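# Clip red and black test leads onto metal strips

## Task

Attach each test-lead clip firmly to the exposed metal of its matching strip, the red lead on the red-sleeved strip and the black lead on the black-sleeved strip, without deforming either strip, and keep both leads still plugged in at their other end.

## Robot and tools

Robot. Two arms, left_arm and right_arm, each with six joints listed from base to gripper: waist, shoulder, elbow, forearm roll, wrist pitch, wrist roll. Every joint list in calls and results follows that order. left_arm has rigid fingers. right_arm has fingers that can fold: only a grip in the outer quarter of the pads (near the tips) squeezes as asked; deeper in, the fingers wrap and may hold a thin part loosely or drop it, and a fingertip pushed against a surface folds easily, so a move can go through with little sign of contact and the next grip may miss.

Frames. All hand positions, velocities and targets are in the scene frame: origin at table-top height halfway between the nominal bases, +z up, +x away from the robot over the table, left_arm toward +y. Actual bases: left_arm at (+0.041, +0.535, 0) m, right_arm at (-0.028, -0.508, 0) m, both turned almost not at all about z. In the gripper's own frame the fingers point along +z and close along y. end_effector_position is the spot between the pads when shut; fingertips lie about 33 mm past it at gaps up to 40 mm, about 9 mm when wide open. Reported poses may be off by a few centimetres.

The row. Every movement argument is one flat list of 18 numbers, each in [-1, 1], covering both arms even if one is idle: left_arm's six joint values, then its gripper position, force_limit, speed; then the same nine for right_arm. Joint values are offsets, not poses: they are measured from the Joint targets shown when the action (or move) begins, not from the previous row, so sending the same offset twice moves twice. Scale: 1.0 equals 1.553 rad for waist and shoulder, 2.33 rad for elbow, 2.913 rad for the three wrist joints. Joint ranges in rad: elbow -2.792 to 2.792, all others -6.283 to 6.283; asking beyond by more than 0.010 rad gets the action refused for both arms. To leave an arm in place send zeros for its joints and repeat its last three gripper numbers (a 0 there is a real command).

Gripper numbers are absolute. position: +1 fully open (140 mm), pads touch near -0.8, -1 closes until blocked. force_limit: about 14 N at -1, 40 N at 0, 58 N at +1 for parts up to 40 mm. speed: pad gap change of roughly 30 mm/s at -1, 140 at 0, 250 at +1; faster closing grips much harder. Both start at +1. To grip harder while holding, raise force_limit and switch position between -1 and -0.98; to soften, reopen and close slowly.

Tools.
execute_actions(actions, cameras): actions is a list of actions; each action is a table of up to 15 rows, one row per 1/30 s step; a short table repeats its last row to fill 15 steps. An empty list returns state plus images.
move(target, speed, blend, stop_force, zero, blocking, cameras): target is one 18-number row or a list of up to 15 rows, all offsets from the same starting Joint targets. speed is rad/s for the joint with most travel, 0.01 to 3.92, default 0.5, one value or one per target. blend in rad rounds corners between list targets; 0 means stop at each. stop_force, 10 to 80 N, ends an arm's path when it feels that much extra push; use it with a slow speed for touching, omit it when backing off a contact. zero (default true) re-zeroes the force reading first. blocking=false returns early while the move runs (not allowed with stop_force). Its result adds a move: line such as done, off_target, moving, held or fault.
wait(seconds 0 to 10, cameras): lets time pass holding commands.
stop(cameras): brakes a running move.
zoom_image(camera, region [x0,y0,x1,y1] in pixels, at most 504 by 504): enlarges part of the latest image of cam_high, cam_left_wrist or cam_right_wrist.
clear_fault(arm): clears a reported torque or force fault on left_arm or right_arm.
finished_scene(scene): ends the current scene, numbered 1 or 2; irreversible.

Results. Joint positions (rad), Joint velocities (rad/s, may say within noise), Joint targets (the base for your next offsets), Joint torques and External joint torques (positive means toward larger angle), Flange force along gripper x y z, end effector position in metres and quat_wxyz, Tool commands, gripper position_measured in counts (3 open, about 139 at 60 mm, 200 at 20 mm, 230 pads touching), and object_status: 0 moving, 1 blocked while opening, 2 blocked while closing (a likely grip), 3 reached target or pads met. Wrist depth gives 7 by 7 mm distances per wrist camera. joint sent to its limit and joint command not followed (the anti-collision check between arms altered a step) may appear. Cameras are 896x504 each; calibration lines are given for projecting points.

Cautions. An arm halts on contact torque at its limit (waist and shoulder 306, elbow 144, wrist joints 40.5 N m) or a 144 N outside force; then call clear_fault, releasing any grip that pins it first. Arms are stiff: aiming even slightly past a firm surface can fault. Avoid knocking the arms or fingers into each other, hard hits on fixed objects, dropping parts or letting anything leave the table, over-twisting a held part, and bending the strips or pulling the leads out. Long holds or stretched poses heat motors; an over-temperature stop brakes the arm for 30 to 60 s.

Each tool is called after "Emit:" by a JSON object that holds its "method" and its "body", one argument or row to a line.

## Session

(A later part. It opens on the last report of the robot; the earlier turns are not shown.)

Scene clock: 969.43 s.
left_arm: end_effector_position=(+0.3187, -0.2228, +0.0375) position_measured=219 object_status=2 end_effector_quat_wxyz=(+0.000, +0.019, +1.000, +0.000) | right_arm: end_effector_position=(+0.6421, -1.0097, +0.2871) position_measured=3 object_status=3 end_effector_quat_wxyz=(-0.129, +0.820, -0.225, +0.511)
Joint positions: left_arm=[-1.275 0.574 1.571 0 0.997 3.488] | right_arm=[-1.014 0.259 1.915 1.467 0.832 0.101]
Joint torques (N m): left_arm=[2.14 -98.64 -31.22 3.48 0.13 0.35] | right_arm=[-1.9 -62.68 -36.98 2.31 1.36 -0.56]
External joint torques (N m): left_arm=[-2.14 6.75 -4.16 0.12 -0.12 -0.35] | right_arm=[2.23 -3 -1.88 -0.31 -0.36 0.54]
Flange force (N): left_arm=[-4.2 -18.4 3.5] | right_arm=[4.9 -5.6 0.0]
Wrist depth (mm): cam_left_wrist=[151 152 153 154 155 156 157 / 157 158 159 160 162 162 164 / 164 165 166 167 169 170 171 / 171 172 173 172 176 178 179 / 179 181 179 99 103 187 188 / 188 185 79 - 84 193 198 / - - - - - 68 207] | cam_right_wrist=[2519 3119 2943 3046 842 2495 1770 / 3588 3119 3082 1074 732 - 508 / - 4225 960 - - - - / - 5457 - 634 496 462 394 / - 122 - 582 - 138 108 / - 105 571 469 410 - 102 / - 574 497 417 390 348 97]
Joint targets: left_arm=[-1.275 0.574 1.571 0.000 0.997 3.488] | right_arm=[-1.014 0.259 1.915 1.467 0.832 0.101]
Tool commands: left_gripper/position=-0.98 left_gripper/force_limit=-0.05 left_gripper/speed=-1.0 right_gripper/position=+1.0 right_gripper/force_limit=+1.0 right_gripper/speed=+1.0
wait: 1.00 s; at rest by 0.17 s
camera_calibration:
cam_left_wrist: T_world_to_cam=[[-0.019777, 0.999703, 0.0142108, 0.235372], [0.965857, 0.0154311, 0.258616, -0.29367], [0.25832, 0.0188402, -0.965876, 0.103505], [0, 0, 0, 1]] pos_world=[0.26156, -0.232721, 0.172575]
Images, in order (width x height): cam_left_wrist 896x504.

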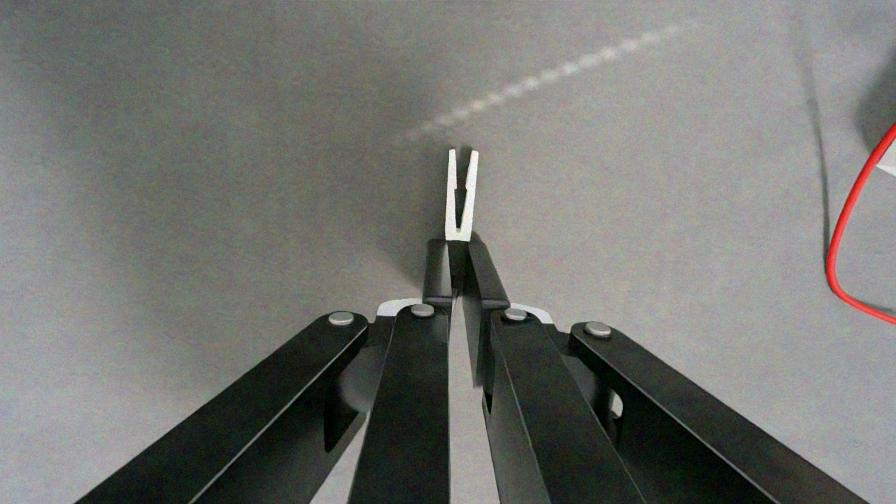

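Emit:
{"method": "move", "body": {
  "target": [0, -0.032581, -0.019258, 0, 0.032784, 0, -0.98, -0.05, -1, 0, 0, 0, 0, 0, 0, 1, 1, 1],
  "speed": 0.05,
  "cameras": ["cam_left_wrist"]
}}

Emit:
{"method": "zoom_image", "body": {
  "camera": "cam_left_wrist",
  "region": [400, 120, 520, 300]
}}

Scene clock: 1039.53 s.
left_arm: end_effector_position=(+0.3187, -0.2228, +0.0999) position_measured=219 object_status=2 end_effector_quat_wxyz=(+0.000, +0.019, +1.000, +0.000) | right_arm: end_effector_position=(+0.6421, -1.0097, +0.2871) position_measured=3 object_status=3 end_effector_quat_wxyz=(-0.129, +0.820, -0.225, +0.511)
Joint positions: left_arm=[-1.275 0.523 1.526 0 1.093 3.488] | right_arm=[-1.014 0.259 1.915 1.467 0.832 0.101]
Joint torques (N m): left_arm=[2.5 -99.52 -34.26 3.68 0.08 0.33] | right_arm=[-1.7 -62.79 -36.97 2.3 1.31 -0.5]
External joint torques (N m): left_arm=[-2.54 10.15 -3.09 0.11 -0.07 -0.33] | right_arm=[1.69 -3.05 -1.92 -0.27 -0.32 0.48]
Flange force (N): left_arm=[-4.9 -21.3 5.1] | right_arm=[4.8 -4.9 -0.7]
Wrist depth (mm): cam_left_wrist=[206 207 209 210 212 213 214 / 214 216 217 219 221 222 194 / 223 226 227 228 230 232 219 / 234 235 237 234 241 241 244 / 246 246 244 98 120 253 258 / 256 253 78 - 84 265 270 / - - - - - 68 281] | cam_right_wrist=[2701 2977 2847 2911 - 2381 1940 / 3274 3082 3082 939 - - 503 / - 3402 996 699 - - 474 / - 3638 821 590 - - 384 / - 122 657 613 479 137 108 / - 105 549 - 430 366 102 / - 553 - - 377 344 97]
Joint targets: left_arm=[-1.275 0.523 1.526 0.000 1.093 3.488] | right_arm=[-1.014 0.259 1.915 1.467 0.832 0.101]
move: done
camera_calibration:
cam_left_wrist: T_world_to_cam=[[-0.0198039, 0.999702, 0.014307, 0.23457], [0.965856, 0.0154322, 0.258618, -0.309806], [0.25832, 0.0189402, -0.965874, 0.1638], [0, 0, 0, 1]] pos_world=[0.261561, -0.232821, 0.234975]
Images, in order (width x height): cam_left_wrist 896x504.

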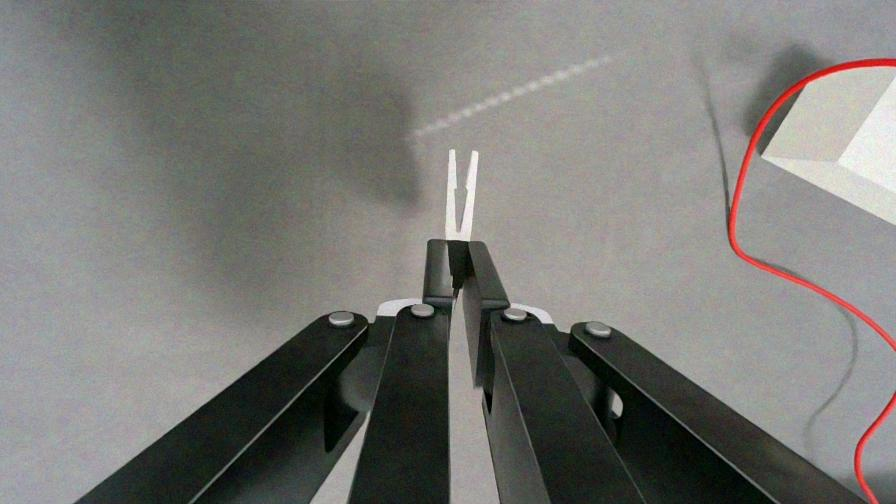

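Scaled by 2.800 from the camera's 896x504 image, which has a finer 1280x720 frame.

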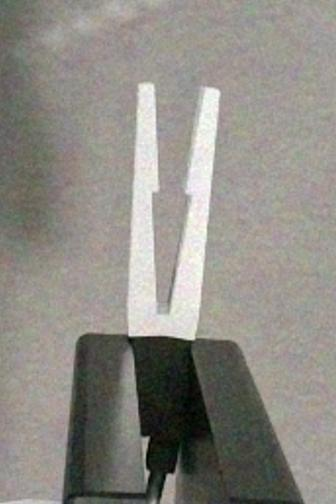

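Emit:
{"method": "move", "body": {
  "target": [
    [0, -0.037123, -0.036369, 0, 0.048894, 0, -0.98, -0.05, -1, 0, 0, 0, 0, 0, 0, 1, 1, 1],
    [0.079493, -0.093734, 0.019636, 0, 0.034283, 0.01905, -0.98, -0.05, -1, 0, 0, 0, 0, 0, 0, 1, 1, 1],
    [0.147828, -0.194138, 0.110376, 0, 0.015239, -0.047505, -0.98, -0.05, -1, 0, 0, 0, 0, 0, 0, 1, 1, 1]
  ],
  "speed": [0.1, 0.1, 0.12],
  "blend": [0.03, 0.03, 0],
  "cameras": ["cam_left_wrist", "cam_high"]
}}

Emit:
{"method": "zoom_image", "body": {
  "camera": "cam_high",
  "region": [340, 80, 520, 220]
}}

Scene clock: 1057.80 s.
left_arm: end_effector_position=(+0.4005, -0.0001, +0.1900) position_measured=219 object_status=2 end_effector_quat_wxyz=(+0.000, -0.164, +0.986, +0.000) | right_arm: end_effector_position=(+0.6421, -1.0097, +0.2871) position_measured=3 object_status=3 end_effector_quat_wxyz=(-0.129, +0.820, -0.225, +0.511)
Joint positions: left_arm=[-1.045 0.221 1.783 0 1.137 3.35] | right_arm=[-1.014 0.259 1.915 1.467 0.832 0.101]
Joint torques (N m): left_arm=[1.25 -70.3 -35.94 3.87 0.17 0.45] | right_arm=[-1.93 -62.65 -37 2.28 1.35 -0.57]
External joint torques (N m): left_arm=[-1.31 9.33 -2.34 0.02 -0.17 -0.45] | right_arm=[1.75 -3.23 -2.03 -0.23 -0.38 0.55]
Flange force (N): left_arm=[-2.1 -18.3 4.2] | right_arm=[5.1 -5.2 -0.7]
Wrist depth (mm): cam_left_wrist=[286 288 293 296 257 296 296 / 298 298 303 304 305 309 312 / 311 314 315 317 321 323 325 / 322 327 331 326 335 337 340 / 342 343 338 98 103 355 357 / 357 - 78 - 84 368 380 / - - - - - 68 392] | cam_right_wrist=[3234 3046 3082 3195 837 2471 1940 / 2911 3156 3316 916 - - 483 / - 5038 919 - 578 504 - / - 4763 848 - 522 428 412 / - 122 - - 464 137 108 / - 105 543 490 - - 102 / - 573 516 399 397 - -]
Joint targets: left_arm=[-1.045 0.221 1.783 0.000 1.137 3.350] | right_arm=[-1.014 0.259 1.915 1.467 0.832 0.101]
move: done
camera_calibration:
cam_left_wrist: T_world_to_cam=[[-0.377907, 0.925735, 0.0141761, 0.155793], [0.895691, 0.361681, 0.258697, -0.387394], [0.234358, 0.110461, -0.965855, 0.235094], [0, 0, 0, 1]] pos_world=[0.350765, -0.0300787, 0.325075]
Images, in order (width x height): cam_high 896x504, cam_left_wrist 896x504.

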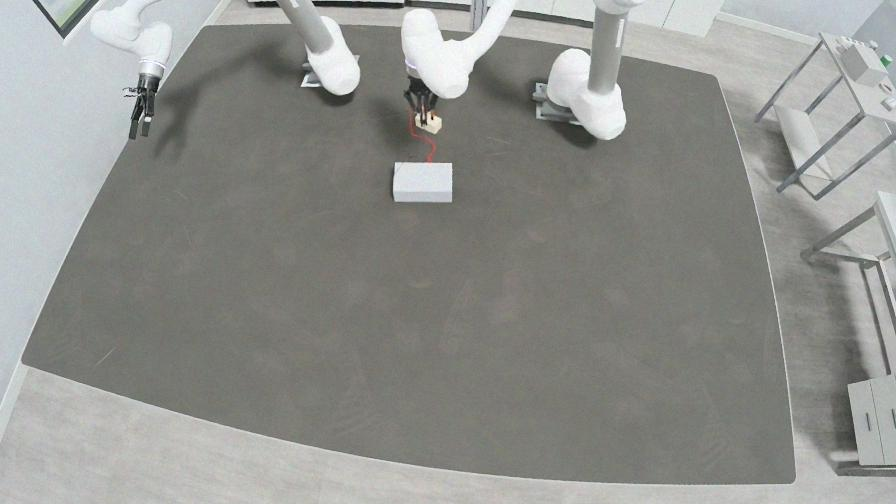

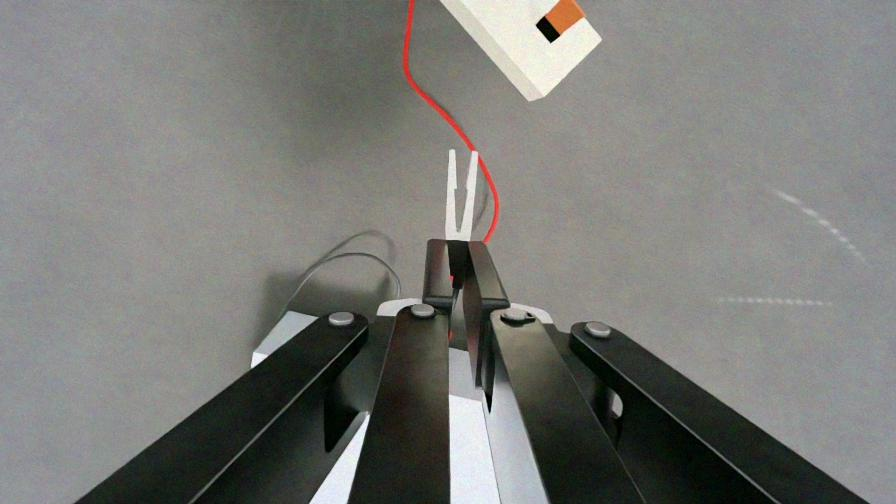

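Scaled by 2.800 from the camera's 896x504 image, which has a finer 1280x720 frame.

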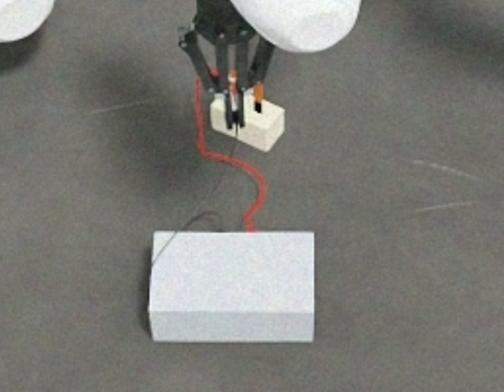

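Emit:
{"method": "zoom_image", "body": {
  "camera": "cam_high",
  "region": [380, 100, 460, 190]
}}

Emit:
{"method": "zoom_image", "body": {
  "camera": "cam_left_wrist",
  "region": [220, 200, 470, 400]
}}

Scaled by 5.600 from the camera's 896x504 image, which has a finer 1280x720 frame.

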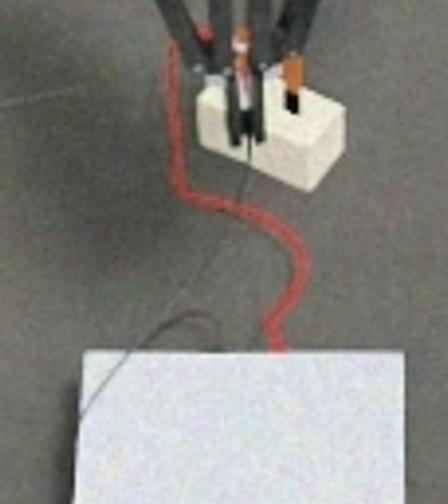

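Scaled by 2.016 from the camera's 896x504 image, which has a finer 1280x720 frame.

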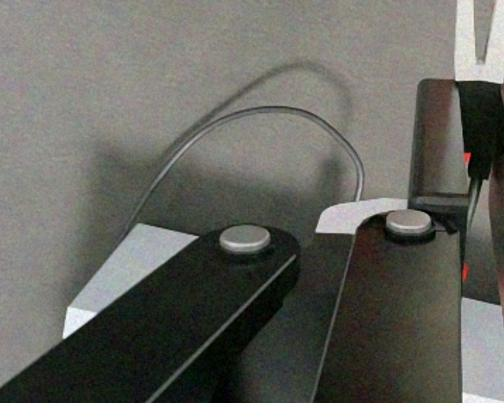

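Emit:
{"method": "move", "body": {
  "target": [
    [0.044687, -0.08798, 0.069636, 0, -0.008786, -0.113501, -0.98, -0.05, -1, 0, 0, 0, 0, 0, 0, 1, 1, 1],
    [0.024639, -0.126229, 0.114214, 0, -0.024049, -0.261528, -0.98, -0.05, -1, 0, 0, 0, 0, 0, 0, 1, 1, 1]
  ],
  "speed": [0.12, 0.12],
  "blend": [0.04, 0],
  "cameras": ["cam_left_wrist", "cam_high"]
}}

Emit:
{"method": "zoom_image", "body": {
  "camera": "cam_high",
  "region": [370, 90, 490, 200]
}}

Emit:
{"method": "zoom_image", "body": {
  "camera": "cam_left_wrist",
  "region": [380, 0, 580, 250]
}}

Scene clock: 1110.23 s.
left_arm: end_effector_position=(+0.3454, +0.1299, +0.1700) position_measured=219 object_status=2 end_effector_quat_wxyz=(+0.000, -0.535, +0.845, +0.000) | right_arm: end_effector_position=(+0.6421, -1.0097, +0.2871) position_measured=3 object_status=3 end_effector_quat_wxyz=(-0.129, +0.820, -0.225, +0.511)
Joint positions: left_arm=[-1.007 0.025 2.049 0 1.067 2.588] | right_arm=[-1.014 0.259 1.915 1.467 0.832 0.101]
Joint torques (N m): left_arm=[2.6 -46.77 -34.76 3.69 0.15 0.4] | right_arm=[-1.61 -62.79 -36.89 2.31 1.31 -0.56]
External joint torques (N m): left_arm=[-2.59 7.35 -2.1 0.06 -0.18 -0.4] | right_arm=[1.35 -3.06 -2.1 -0.25 -0.33 0.54]
Flange force (N): left_arm=[12.1 -10.3 4.4] | right_arm=[5.2 -4.5 -1.0]
Wrist depth (mm): cam_left_wrist=[265 272 272 271 277 277 280 / 238 282 284 285 287 290 292 / 229 289 297 297 300 303 305 / 236 271 311 306 312 315 320 / 248 320 319 98 105 333 335 / 335 69 79 - 84 348 351 / - - - - - 68 356] | cam_right_wrist=[3316 3082 2911 3195 870 - 1858 / - 3082 2729 - 665 - - / 4225 3910 - - - 469 446 / - - - 612 - - - / 4440 121 - 521 447 138 108 / - 105 - 519 - - 102 / - 529 494 - 369 - 97]
Joint targets: left_arm=[-1.007 0.025 2.049 0.000 1.067 2.588] | right_arm=[-1.014 0.259 1.915 1.467 0.832 0.101]
move: done
camera_calibration:
cam_left_wrist: T_world_to_cam=[[-0.927442, 0.373703, 0.0140489, 0.276397], [0.364384, 0.894589, 0.258717, -0.265702], [0.0841154, 0.245064, -0.965851, 0.24871], [0, 0, 0, 1]] pos_world=[0.332239, 0.073454, 0.305076]
Images, in order (width x height): cam_high 896x504, cam_left_wrist 896x504.

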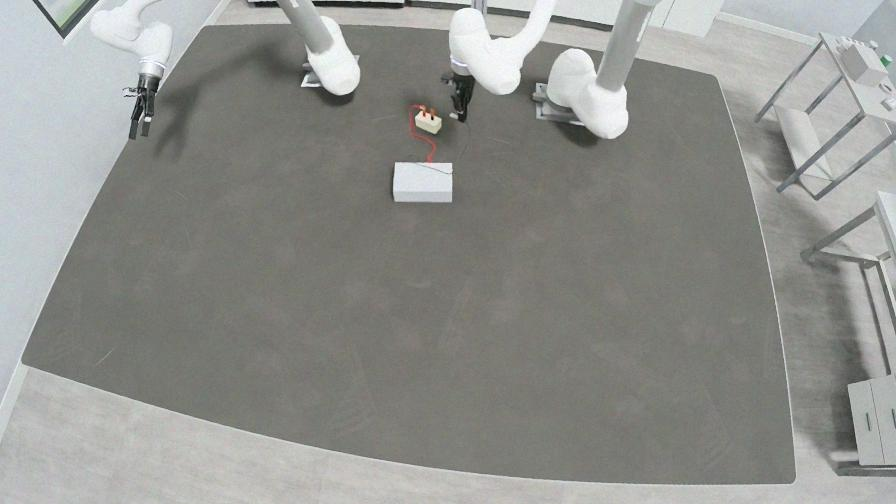

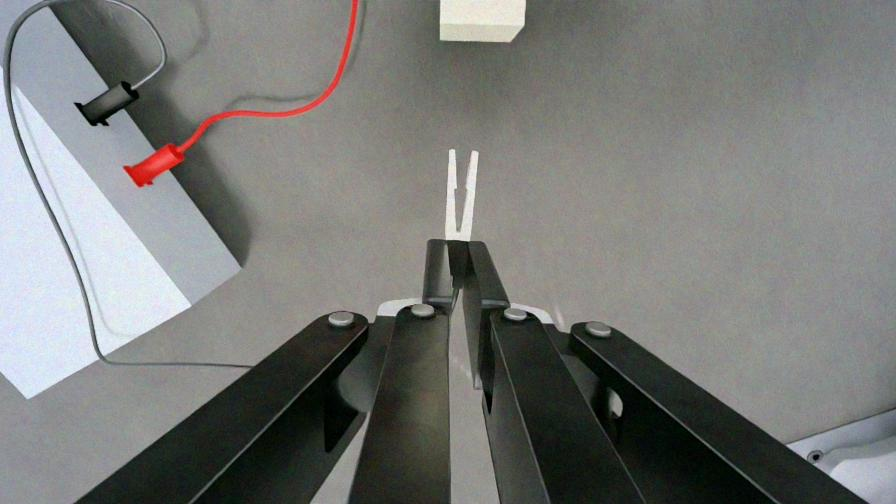

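Scaled by 4.200 from the camera's 896x504 image, which has a finer 1280x720 frame.

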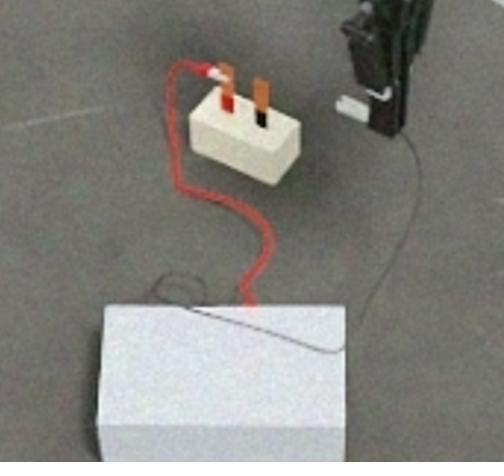

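Scaled by 2.016 from the camera's 896x504 image, which has a finer 1280x720 frame.

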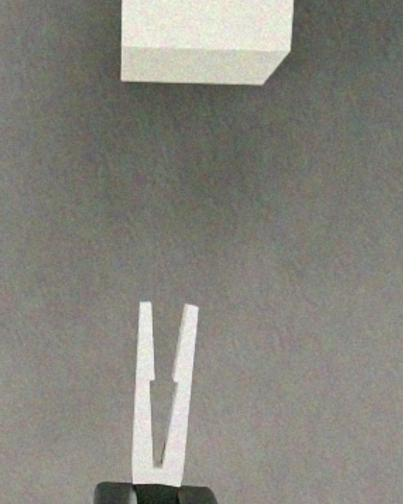

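Emit:
{"method": "move", "body": {
  "target": [-0.066877, 0.048201, 0.010375, 0, -0.034008, -0.047685, -0.98, -0.05, -1, 0, 0, 0, 0, 0, 0, 1, 1, 1],
  "speed": 0.06,
  "cameras": ["cam_left_wrist"]
}}

Emit:
{"method": "zoom_image", "body": {
  "camera": "cam_left_wrist",
  "region": [400, 0, 520, 120]
}}

Emit:
{"method": "zoom_image", "body": {
  "camera": "cam_left_wrist",
  "region": [410, 140, 510, 260]
}}

Scene clock: 1130.03 s.
left_arm: end_effector_position=(+0.3097, +0.0852, +0.1200) position_measured=219 object_status=2 end_effector_quat_wxyz=(+0.000, -0.550, +0.835, +0.000) | right_arm: end_effector_position=(+0.6421, -1.0097, +0.2871) position_measured=3 object_status=3 end_effector_quat_wxyz=(-0.129, +0.820, -0.225, +0.511)
Joint positions: left_arm=[-1.111 0.1 2.073 0 0.968 2.449] | right_arm=[-1.014 0.259 1.915 1.467 0.832 0.101]
Joint torques (N m): left_arm=[3.61 -53.11 -32.26 3.55 -0.14 0.27] | right_arm=[-1.62 -62.76 -36.96 2.31 1.33 -0.53]
External joint torques (N m): left_arm=[-3.53 7.84 -2.51 -0.02 0.1 -0.27] | right_arm=[1.58 -2.83 -1.83 -0.28 -0.35 0.5]
Flange force (N): left_arm=[15.1 -8.5 5.5] | right_arm=[4.7 -4.6 -0.6]
Wrist depth (mm): cam_left_wrist=[225 226 228 189 231 232 235 / 234 237 237 198 241 242 244 / 245 245 249 247 252 253 256 / 234 257 258 255 263 265 267 / 225 269 267 98 120 279 281 / 208 238 78 - 84 290 301 / - - - - - 68 304] | cam_right_wrist=[3690 3316 2943 2977 - 2063 1912 / 3447 2879 3156 - - - 1758 / 3588 6549 929 720 - - - / 5136 3119 751 622 529 474 - / - 122 - 555 460 137 108 / - 105 - 481 416 - 102 / - - 524 434 408 - -]
Joint targets: left_arm=[-1.111 0.100 2.073 0.000 0.968 2.449] | right_arm=[-1.014 0.259 1.915 1.467 0.832 0.101]
move: done
camera_calibration:
cam_left_wrist: T_world_to_cam=[[-0.939976, 0.340952, 0.0140179, 0.267315], [0.332786, 0.906829, 0.258678, -0.190963], [0.075485, 0.247816, -0.965862, 0.216827], [0, 0, 0, 1]] pos_world=[0.298453, 0.0282959, 0.255076]
Images, in order (width x height): cam_left_wrist 896x504.

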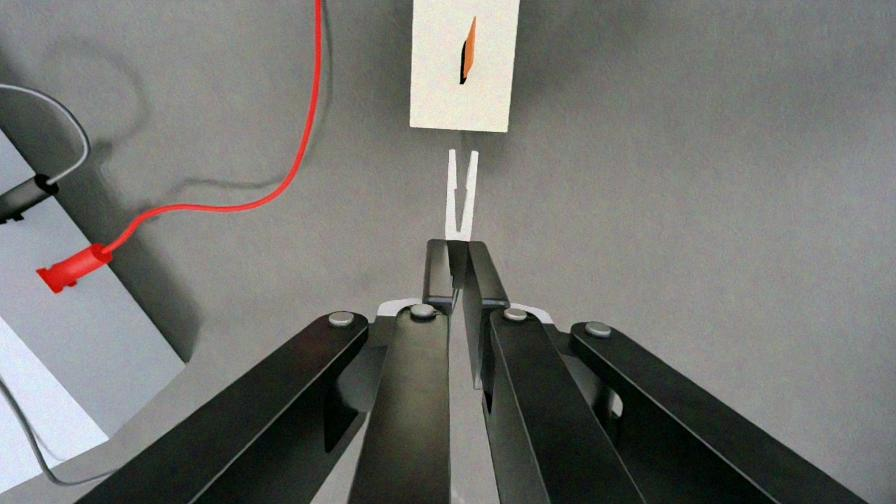

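Scaled by 4.200 from the camera's 896x504 image, which has a finer 1280x720 frame.

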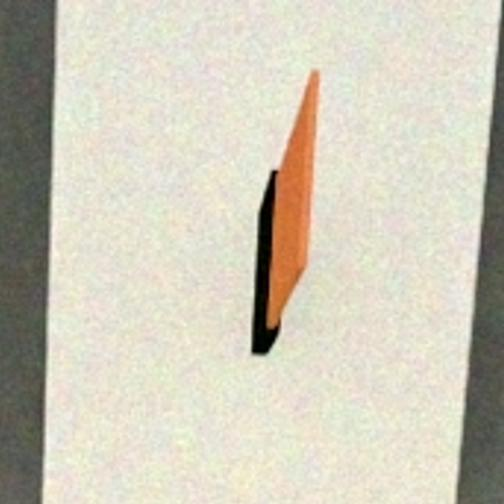

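Scaled by 4.200 from the camera's 896x504 image, which has a finer 1280x720 frame.

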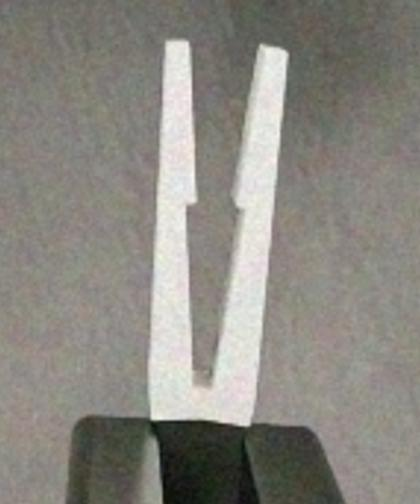

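Emit:
{"method": "move", "body": {
  "target": [-0.022597, 0.014677, -0.011248, 0, 0.00117, -0.008618, -0.98, -0.05, -1, 0, 0, 0, 0, 0, 0, 1, 1, 1],
  "speed": 0.02,
  "cameras": ["cam_left_wrist"]
}}

Emit:
{"method": "zoom_image", "body": {
  "camera": "cam_left_wrist",
  "region": [420, 80, 520, 240]
}}

Scene clock: 1187.73 s.
left_arm: end_effector_position=(+0.3002, +0.0624, +0.1200) position_measured=219 object_status=2 end_effector_quat_wxyz=(+0.000, -0.546, +0.838, +0.000) | right_arm: end_effector_position=(+0.6421, -1.0097, +0.2871) position_measured=3 object_status=3 end_effector_quat_wxyz=(-0.129, +0.820, -0.225, +0.511)
Joint positions: left_arm=[-1.146 0.123 2.047 0 0.972 2.424] | right_arm=[-1.014 0.259 1.915 1.467 0.832 0.101]
Joint torques (N m): left_arm=[1.29 -55.31 -32.72 3.52 0.16 0.44] | right_arm=[-1.5 -62.94 -36.95 2.31 1.34 -0.51]
External joint torques (N m): left_arm=[-1.21 7.58 -2.17 0.03 -0.2 -0.44] | right_arm=[1.48 -2.93 -2.13 -0.26 -0.35 0.49]
Flange force (N): left_arm=[11.5 -10.0 6.0] | right_arm=[5.2 -4.4 -0.6]
Wrist depth (mm): cam_left_wrist=[225 225 228 189 231 233 234 / 234 236 237 197 240 242 241 / 245 246 247 205 252 253 255 / 252 257 262 256 263 265 269 / 231 269 267 98 120 278 281 / 221 69 79 - 84 289 295 / - - - - - 68 308] | cam_right_wrist=[- 3082 3447 3156 - 1898 1832 / 3540 3082 3119 - - 598 509 / 3910 5136 3969 - - - - / 4516 1061 766 - - 453 - / - 122 - - - 138 108 / - 105 - - 407 364 102 / - 560 - 432 386 336 -]
Joint targets: left_arm=[-1.146 0.123 2.047 0.000 0.972 2.424] | right_arm=[-1.014 0.259 1.915 1.467 0.832 0.101]
move: done
camera_calibration:
cam_left_wrist: T_world_to_cam=[[-0.936536, 0.350291, 0.0140205, 0.264455], [0.341795, 0.903467, 0.258697, -0.169669], [0.0779521, 0.247071, -0.965857, 0.222487], [0, 0, 0, 1]] pos_world=[0.288321, 0.00568362, 0.255076]
Images, in order (width x height): cam_left_wrist 896x504.

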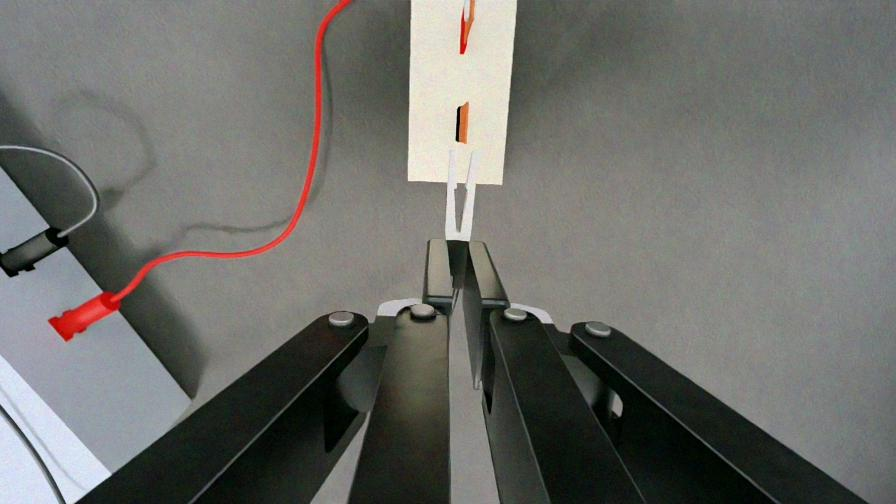

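Scaled by 3.150 from the camera's 896x504 image, which has a finer 1280x720 frame.

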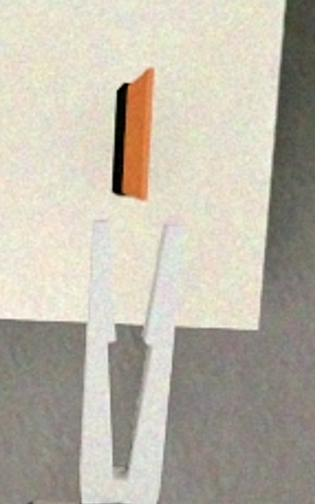

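Emit:
{"method": "wait", "body": {
  "seconds": 0.2,
  "cameras": ["cam_left_wrist"]
}}

Emit:
{"method": "zoom_image", "body": {
  "camera": "cam_left_wrist",
  "region": [420, 80, 580, 200]
}}

Scene clock: 1213.60 s.
left_arm: end_effector_position=(+0.3001, +0.0623, +0.1200) position_measured=219 object_status=2 end_effector_quat_wxyz=(+0.000, -0.546, +0.838, +0.000) | right_arm: end_effector_position=(+0.6421, -1.0097, +0.2871) position_measured=3 object_status=3 end_effector_quat_wxyz=(-0.129, +0.820, -0.225, +0.511)
Joint positions: left_arm=[-1.146 0.123 2.047 0 0.972 2.424] | right_arm=[-1.014 0.259 1.915 1.467 0.832 0.101]
Joint torques (N m): left_arm=[1.99 -55.25 -32.21 3.53 0.12 0.35] | right_arm=[-1.61 -62.71 -36.84 2.27 1.35 -0.55]
External joint torques (N m): left_arm=[-2.01 7.73 -2.59 0.02 -0.16 -0.35] | right_arm=[1.84 -2.68 -1.76 -0.27 -0.35 0.53]
Flange force (N): left_arm=[13.1 -9.9 5.7] | right_arm=[4.7 -4.8 -0.2]
Wrist depth (mm): cam_left_wrist=[225 227 227 189 230 231 234 / 234 236 237 197 241 243 244 / 245 245 247 204 251 252 256 / 251 257 260 255 263 265 267 / 233 268 267 98 120 276 280 / 221 69 79 - 84 290 296 / - - - - - 68 309] | cam_right_wrist=[3274 3011 2879 3156 845 736 2165 / 3493 2879 3234 848 - 546 511 / - 4294 949 716 615 - 427 / 4440 5136 784 606 - - - / - 122 - 578 440 138 108 / - 105 559 - 406 - 103 / - 582 497 - - - 97]
Joint targets: left_arm=[-1.146 0.123 2.047 0.000 0.972 2.424] | right_arm=[-1.014 0.259 1.915 1.467 0.832 0.101]
Tool commands: left_gripper/position=-0.98 left_gripper/force_limit=-0.05 left_gripper/speed=-1.0 right_gripper/position=+1.0 right_gripper/force_limit=+1.0 right_gripper/speed=+1.0
wait: 0.20 s; at rest from the start
camera_calibration:
cam_left_wrist: T_world_to_cam=[[-0.936524, 0.350322, 0.0140299, 0.264484], [0.341828, 0.903455, 0.258696, -0.169587], [0.0779516, 0.247071, -0.965857, 0.222512], [0, 0, 0, 1]] pos_world=[0.28832, 0.00558358, 0.255076]
Images, in order (width x height): cam_left_wrist 896x504.

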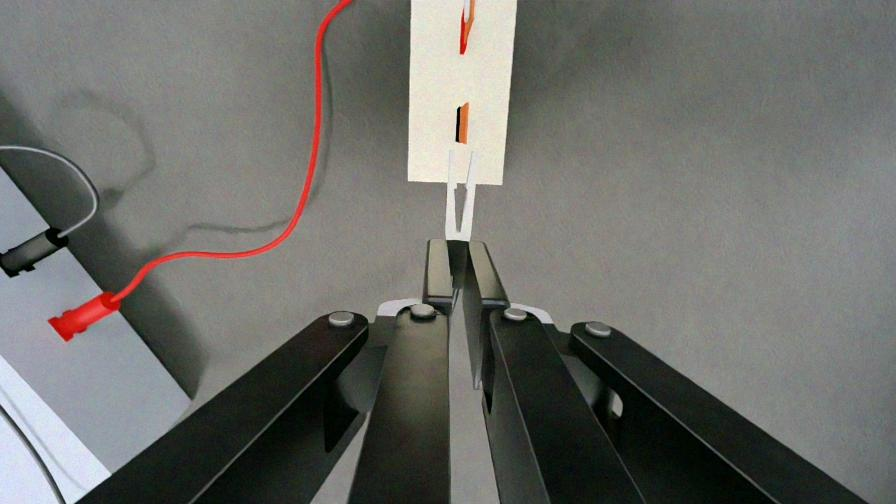

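Scaled by 3.150 from the camera's 896x504 image, which has a finer 1280x720 frame.

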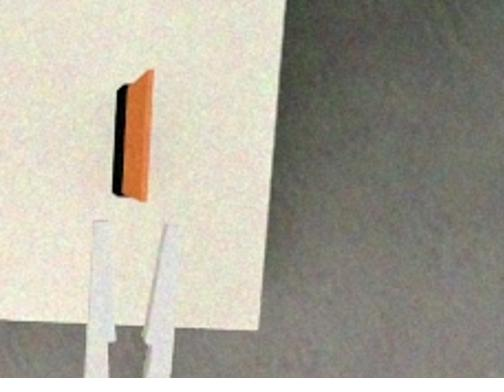

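Emit:
{"method": "move", "body": {
  "target": [
    [-0.0071027, 0.0047699, -0.0037191, 0, 0.0004312, -0.003788, -0.98, -0.05, -1, 0, 0, 0, 0, 0, 0, 1, 1, 1]
  ],
  "speed": 0.01,
  "stop_force": 10,
  "cameras": ["cam_left_wrist"]
}}

Emit:
{"method": "zoom_image", "body": {
  "camera": "cam_left_wrist",
  "region": [420, 80, 580, 200]
}}

Scene clock: 1248.77 s.
left_arm: end_effector_position=(+0.2969, +0.0550, +0.1200) position_measured=219 object_status=2 end_effector_quat_wxyz=(+0.000, -0.546, +0.838, +0.000) | right_arm: end_effector_position=(+0.6421, -1.0097, +0.2871) position_measured=3 object_status=3 end_effector_quat_wxyz=(-0.129, +0.820, -0.225, +0.511)
Joint positions: left_arm=[-1.157 0.13 2.039 0 0.973 2.413] | right_arm=[-1.014 0.259 1.915 1.467 0.832 0.101]
Joint torques (N m): left_arm=[1.92 -56 -32.22 3.47 0.06 0.36] | right_arm=[-1.61 -62.84 -36.96 2.27 1.36 -0.55]
External joint torques (N m): left_arm=[-1.92 7.8 -2.48 0.06 -0.09 -0.36] | right_arm=[1.95 -3 -1.75 -0.27 -0.37 0.52]
Flange force (N): left_arm=[13.0 -9.8 5.7] | right_arm=[4.6 -5.3 -0.4]
Wrist depth (mm): cam_left_wrist=[224 225 228 189 230 233 235 / 234 236 237 197 240 242 244 / 244 245 248 205 250 252 256 / 254 257 259 255 264 264 266 / 233 269 266 98 120 278 280 / 224 69 79 - 84 290 295 / - - - - - 68 308] | cam_right_wrist=[3588 2847 2943 3156 824 2278 1912 / 3588 3402 3195 885 - - 522 / 4093 4030 5457 - - - 424 / 4851 1074 - 618 - - - / - 122 - 543 451 138 108 / - 105 560 - 420 - 102 / - - 484 448 381 - 97]
Joint targets: left_arm=[-1.157 0.130 2.039 0.000 0.973 2.413] | right_arm=[-1.014 0.259 1.915 1.467 0.832 0.101]
move: done
camera_calibration:
cam_left_wrist: T_world_to_cam=[[-0.936524, 0.350322, 0.0140299, 0.26408], [0.341828, 0.903455, 0.258696, -0.161808], [0.0779516, 0.247071, -0.965857, 0.22459], [0, 0, 0, 1]] pos_world=[0.28512, -0.00181642, 0.255076]
Images, in order (width x height): cam_left_wrist 896x504.

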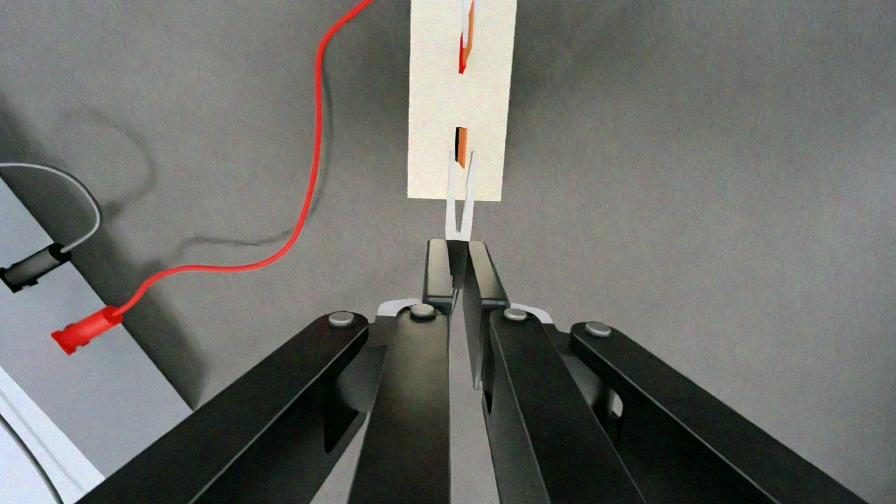

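Scaled by 3.150 from the camera's 896x504 image, which has a finer 1280x720 frame.

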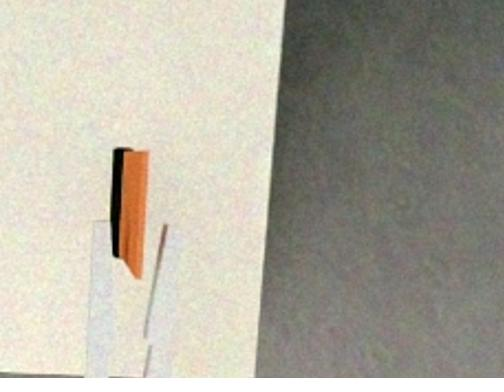

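Emit:
{"method": "move", "body": {
  "target": [
    [-0.0063634, 0.0043983, -0.0034568, 0, 0.0004197, -0.0033938, -0.98, -0.05, -1, 0, 0, 0, 0, 0, 0, 1, 1, 1]
  ],
  "speed": 0.01,
  "stop_force": 10,
  "cameras": ["cam_left_wrist"]
}}

Emit:
{"method": "zoom_image", "body": {
  "camera": "cam_left_wrist",
  "region": [420, 80, 580, 200]
}}

Emit:
{"method": "zoom_image", "body": {
  "camera": "cam_left_wrist",
  "region": [430, 140, 500, 200]
}}

Scene clock: 1279.47 s.
left_arm: end_effector_position=(+0.2940, +0.0483, +0.1200) position_measured=219 object_status=2 end_effector_quat_wxyz=(+0.000, -0.546, +0.838, +0.000) | right_arm: end_effector_position=(+0.6421, -1.0097, +0.2871) position_measured=3 object_status=3 end_effector_quat_wxyz=(-0.129, +0.820, -0.225, +0.511)
Joint positions: left_arm=[-1.167 0.137 2.03 0 0.974 2.403] | right_arm=[-1.014 0.259 1.915 1.467 0.832 0.101]
Joint torques (N m): left_arm=[2.36 -56.55 -32.45 3.46 0.17 0.35] | right_arm=[-1.84 -62.88 -36.91 2.34 1.34 -0.57]
External joint torques (N m): left_arm=[-2.34 7.32 -2.51 0.1 -0.21 -0.35] | right_arm=[1.95 -2.8 -1.87 -0.33 -0.35 0.55]
Flange force (N): left_arm=[13.2 -8.6 5.4] | right_arm=[5.0 -5.0 -0.2]
Wrist depth (mm): cam_left_wrist=[225 226 226 189 230 233 234 / 234 235 236 197 240 242 243 / 245 246 249 206 251 251 254 / 253 256 259 256 261 265 267 / 238 270 267 98 120 278 280 / 227 69 79 - 84 287 296 / - - - - - 68 308] | cam_right_wrist=[3011 2943 2847 3156 - 2258 1746 / 3588 3046 3119 - - 500 526 / 4030 4294 - - 565 473 420 / 4596 4294 720 - 527 439 - / - 121 633 - 444 138 108 / - 105 545 482 397 368 102 / - - 537 - 371 349 -]
Joint targets: left_arm=[-1.167 0.137 2.030 0.000 0.974 2.403] | right_arm=[-1.014 0.259 1.915 1.467 0.832 0.101]
move: done
camera_calibration:
cam_left_wrist: T_world_to_cam=[[-0.936524, 0.350322, 0.0140299, 0.263711], [0.341828, 0.903455, 0.258696, -0.154764], [0.0779516, 0.247071, -0.965857, 0.226471], [0, 0, 0, 1]] pos_world=[0.28222, -0.00851642, 0.255076]
Images, in order (width x height): cam_left_wrist 896x504.

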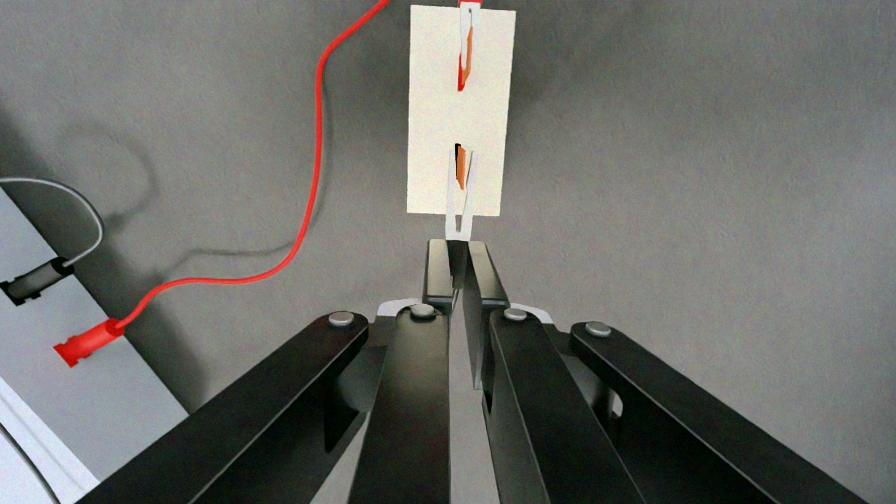

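Scaled by 3.150 from the camera's 896x504 image, which has a finer 1280x720 frame.

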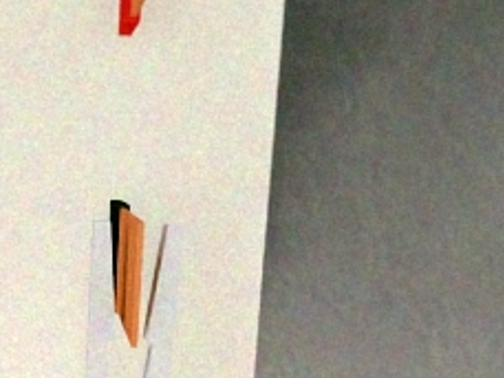

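Scaled by 7.200 from the camera's 896x504 image, which has a finer 1280x720 frame.

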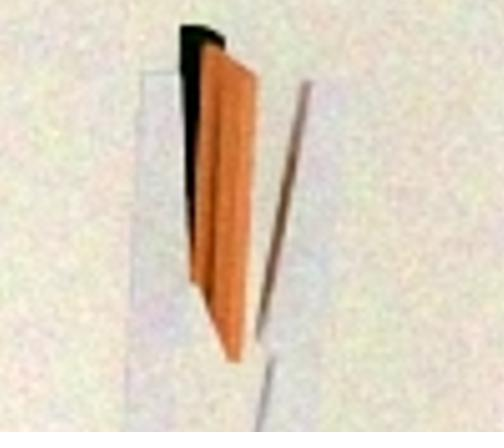

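Emit:
{"method": "zoom_image", "body": {
  "camera": "cam_left_wrist",
  "region": [440, 140, 482, 165]
}}

Emit:
{"method": "zoom_image", "body": {
  "camera": "cam_left_wrist",
  "region": [440, 165, 482, 190]
}}

Scaled by 12.000 from the camera's 896x504 image, which has a finer 1280x720 frame.

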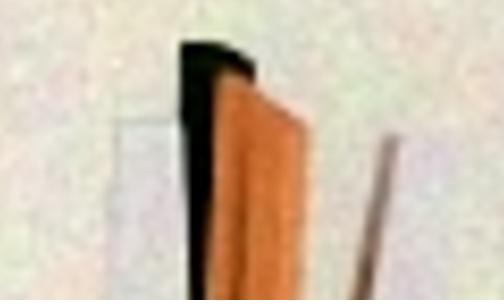

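Scaled by 12.000 from the camera's 896x504 image, which has a finer 1280x720 frame.

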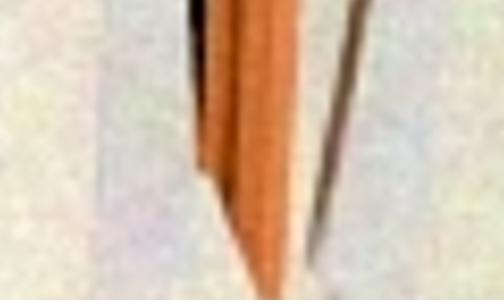

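Emit:
{"method": "move", "body": {
  "target": [
    [0.0002374, 0.0002247, -0.0001768, 0, 0.0000215, 0.0001266, -0.98, -0.05, -1, 0, 0, 0, 0, 0, 0, 1, 1, 1]
  ],
  "speed": 0.01,
  "cameras": ["cam_left_wrist"]
}}

Emit:
{"method": "zoom_image", "body": {
  "camera": "cam_left_wrist",
  "region": [440, 140, 482, 165]
}}

Emit:
{"method": "zoom_image", "body": {
  "camera": "cam_left_wrist",
  "region": [440, 165, 482, 190]
}}

Scene clock: 1343.23 s.
left_arm: end_effector_position=(+0.2943, +0.0482, +0.1200) position_measured=219 object_status=2 end_effector_quat_wxyz=(+0.000, -0.546, +0.838, +0.000) | right_arm: end_effector_position=(+0.6421, -1.0097, +0.2871) position_measured=3 object_status=3 end_effector_quat_wxyz=(-0.129, +0.820, -0.225, +0.511)
Joint positions: left_arm=[-1.167 0.138 2.03 0 0.974 2.404] | right_arm=[-1.014 0.259 1.915 1.467 0.832 0.101]
Joint torques (N m): left_arm=[2.72 -57.12 -32.41 3.6 0.15 0.3] | right_arm=[-2.07 -63 -36.93 2.32 1.33 -0.55]
External joint torques (N m): left_arm=[-2.69 7.82 -2.46 -0.06 -0.18 -0.3] | right_arm=[2.12 -3.28 -2.21 -0.28 -0.34 0.52]
Flange force (N): left_arm=[14.0 -8.8 5.9] | right_arm=[5.4 -5.5 -0.3]
Wrist depth (mm): cam_left_wrist=[225 226 227 190 230 231 233 / 234 236 238 198 240 242 244 / 244 246 248 205 251 253 254 / 253 256 257 256 263 265 267 / 241 269 269 98 105 280 280 / 226 69 79 - 84 290 296 / - - - - - 68 308] | cam_right_wrist=[- 3011 2847 3274 - 2847 1926 / 2911 3082 3316 862 - 554 510 / - 6389 4294 766 557 - 437 / - 1027 761 663 524 - - / - 122 - - 482 138 108 / - 105 548 501 429 373 102 / - 580 - 460 380 - -]
Joint targets: left_arm=[-1.167 0.138 2.030 0.000 0.974 2.404] | right_arm=[-1.014 0.259 1.915 1.467 0.832 0.101]
move: done
camera_calibration:
cam_left_wrist: T_world_to_cam=[[-0.936524, 0.350322, 0.0140299, 0.264027], [0.341828, 0.903455, 0.258696, -0.154776], [0.0779516, 0.247071, -0.965857, 0.226473], [0, 0, 0, 1]] pos_world=[0.28252, -0.00861642, 0.255076]
Images, in order (width x height): cam_left_wrist 896x504.

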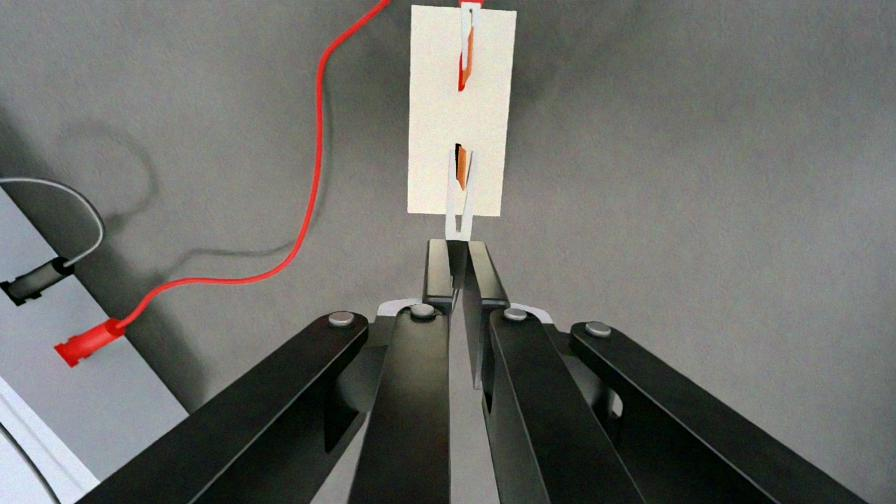

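Scaled by 12.000 from the camera's 896x504 image, which has a finer 1280x720 frame.

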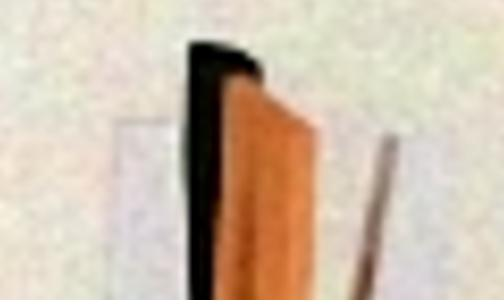

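Scaled by 12.000 from the camera's 896x504 image, which has a finer 1280x720 frame.

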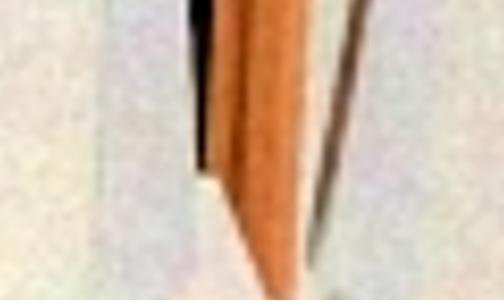

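Emit:
{"method": "move", "body": {
  "target": [
    [0, 0, 0, 0, 0, 0, -0.58, -1, -1, 0, 0, 0, 0, 0, 0, 1, 1, 1]
  ],
  "cameras": ["cam_left_wrist"]
}}

Emit:
{"method": "zoom_image", "body": {
  "camera": "cam_left_wrist",
  "region": [420, 130, 500, 190]
}}

Emit:
{"method": "zoom_image", "body": {
  "camera": "cam_left_wrist",
  "region": [340, 140, 580, 320]
}}

Scene clock: 1351.90 s.
left_arm: end_effector_position=(+0.2943, +0.0482, +0.1200) position_measured=202 object_status=0 end_effector_quat_wxyz=(+0.000, -0.546, +0.838, +0.000) | right_arm: end_effector_position=(+0.6421, -1.0097, +0.2871) position_measured=3 object_status=3 end_effector_quat_wxyz=(-0.129, +0.820, -0.225, +0.511)
Joint positions: left_arm=[-1.167 0.138 2.03 0 0.974 2.404] | right_arm=[-1.014 0.259 1.915 1.467 0.832 0.101]
Joint torques (N m): left_arm=[2.49 -57.43 -32.18 3.49 0.1 0.36] | right_arm=[-1.83 -62.79 -37.11 2.29 1.34 -0.56]
External joint torques (N m): left_arm=[-2.46 8.24 -2.59 0.04 -0.13 -0.36] | right_arm=[2.04 -2.63 -1.73 -0.28 -0.35 0.54]
Flange force (N): left_arm=[14.3 -9.7 6.1] | right_arm=[4.6 -5.0 0.1]
Wrist depth (mm): cam_left_wrist=[224 226 229 189 231 232 233 / 234 235 236 197 240 242 243 / 244 246 247 205 252 251 256 / 254 256 259 163 263 266 267 / 237 269 94 112 115 278 280 / 229 - 79 286 82 287 295 / - - - - - 69 304] | cam_right_wrist=[- 2911 2911 3156 - 2495 1871 / 3402 3082 3274 - - 553 480 / - 4294 3402 - 567 491 - / 4366 1149 - - 512 450 386 / - 121 - - 496 137 108 / - 105 553 470 416 379 102 / - - 487 429 392 327 -]
Joint targets: left_arm=[-1.167 0.138 2.030 0.000 0.974 2.404] | right_arm=[-1.014 0.259 1.915 1.467 0.832 0.101]
move: done
camera_calibration:
cam_left_wrist: T_world_to_cam=[[-0.936524, 0.350322, 0.0140299, 0.264027], [0.341828, 0.903455, 0.258696, -0.154776], [0.0779516, 0.247071, -0.965857, 0.226473], [0, 0, 0, 1]] pos_world=[0.28252, -0.00861642, 0.255076]
Images, in order (width x height): cam_left_wrist 896x504.

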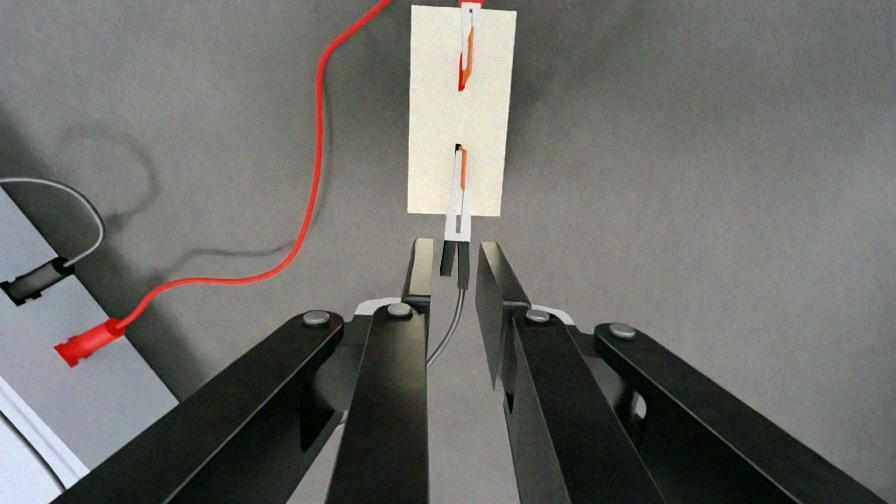

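Scaled by 6.300 from the camera's 896x504 image, which has a finer 1280x720 frame.

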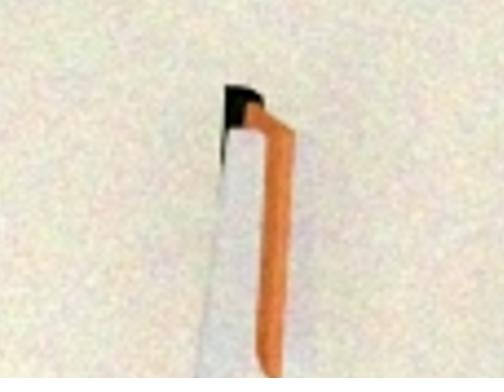

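Scaled by 2.100 from the camera's 896x504 image, which has a finer 1280x720 frame.

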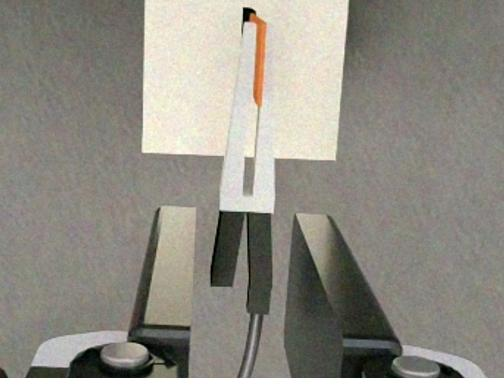

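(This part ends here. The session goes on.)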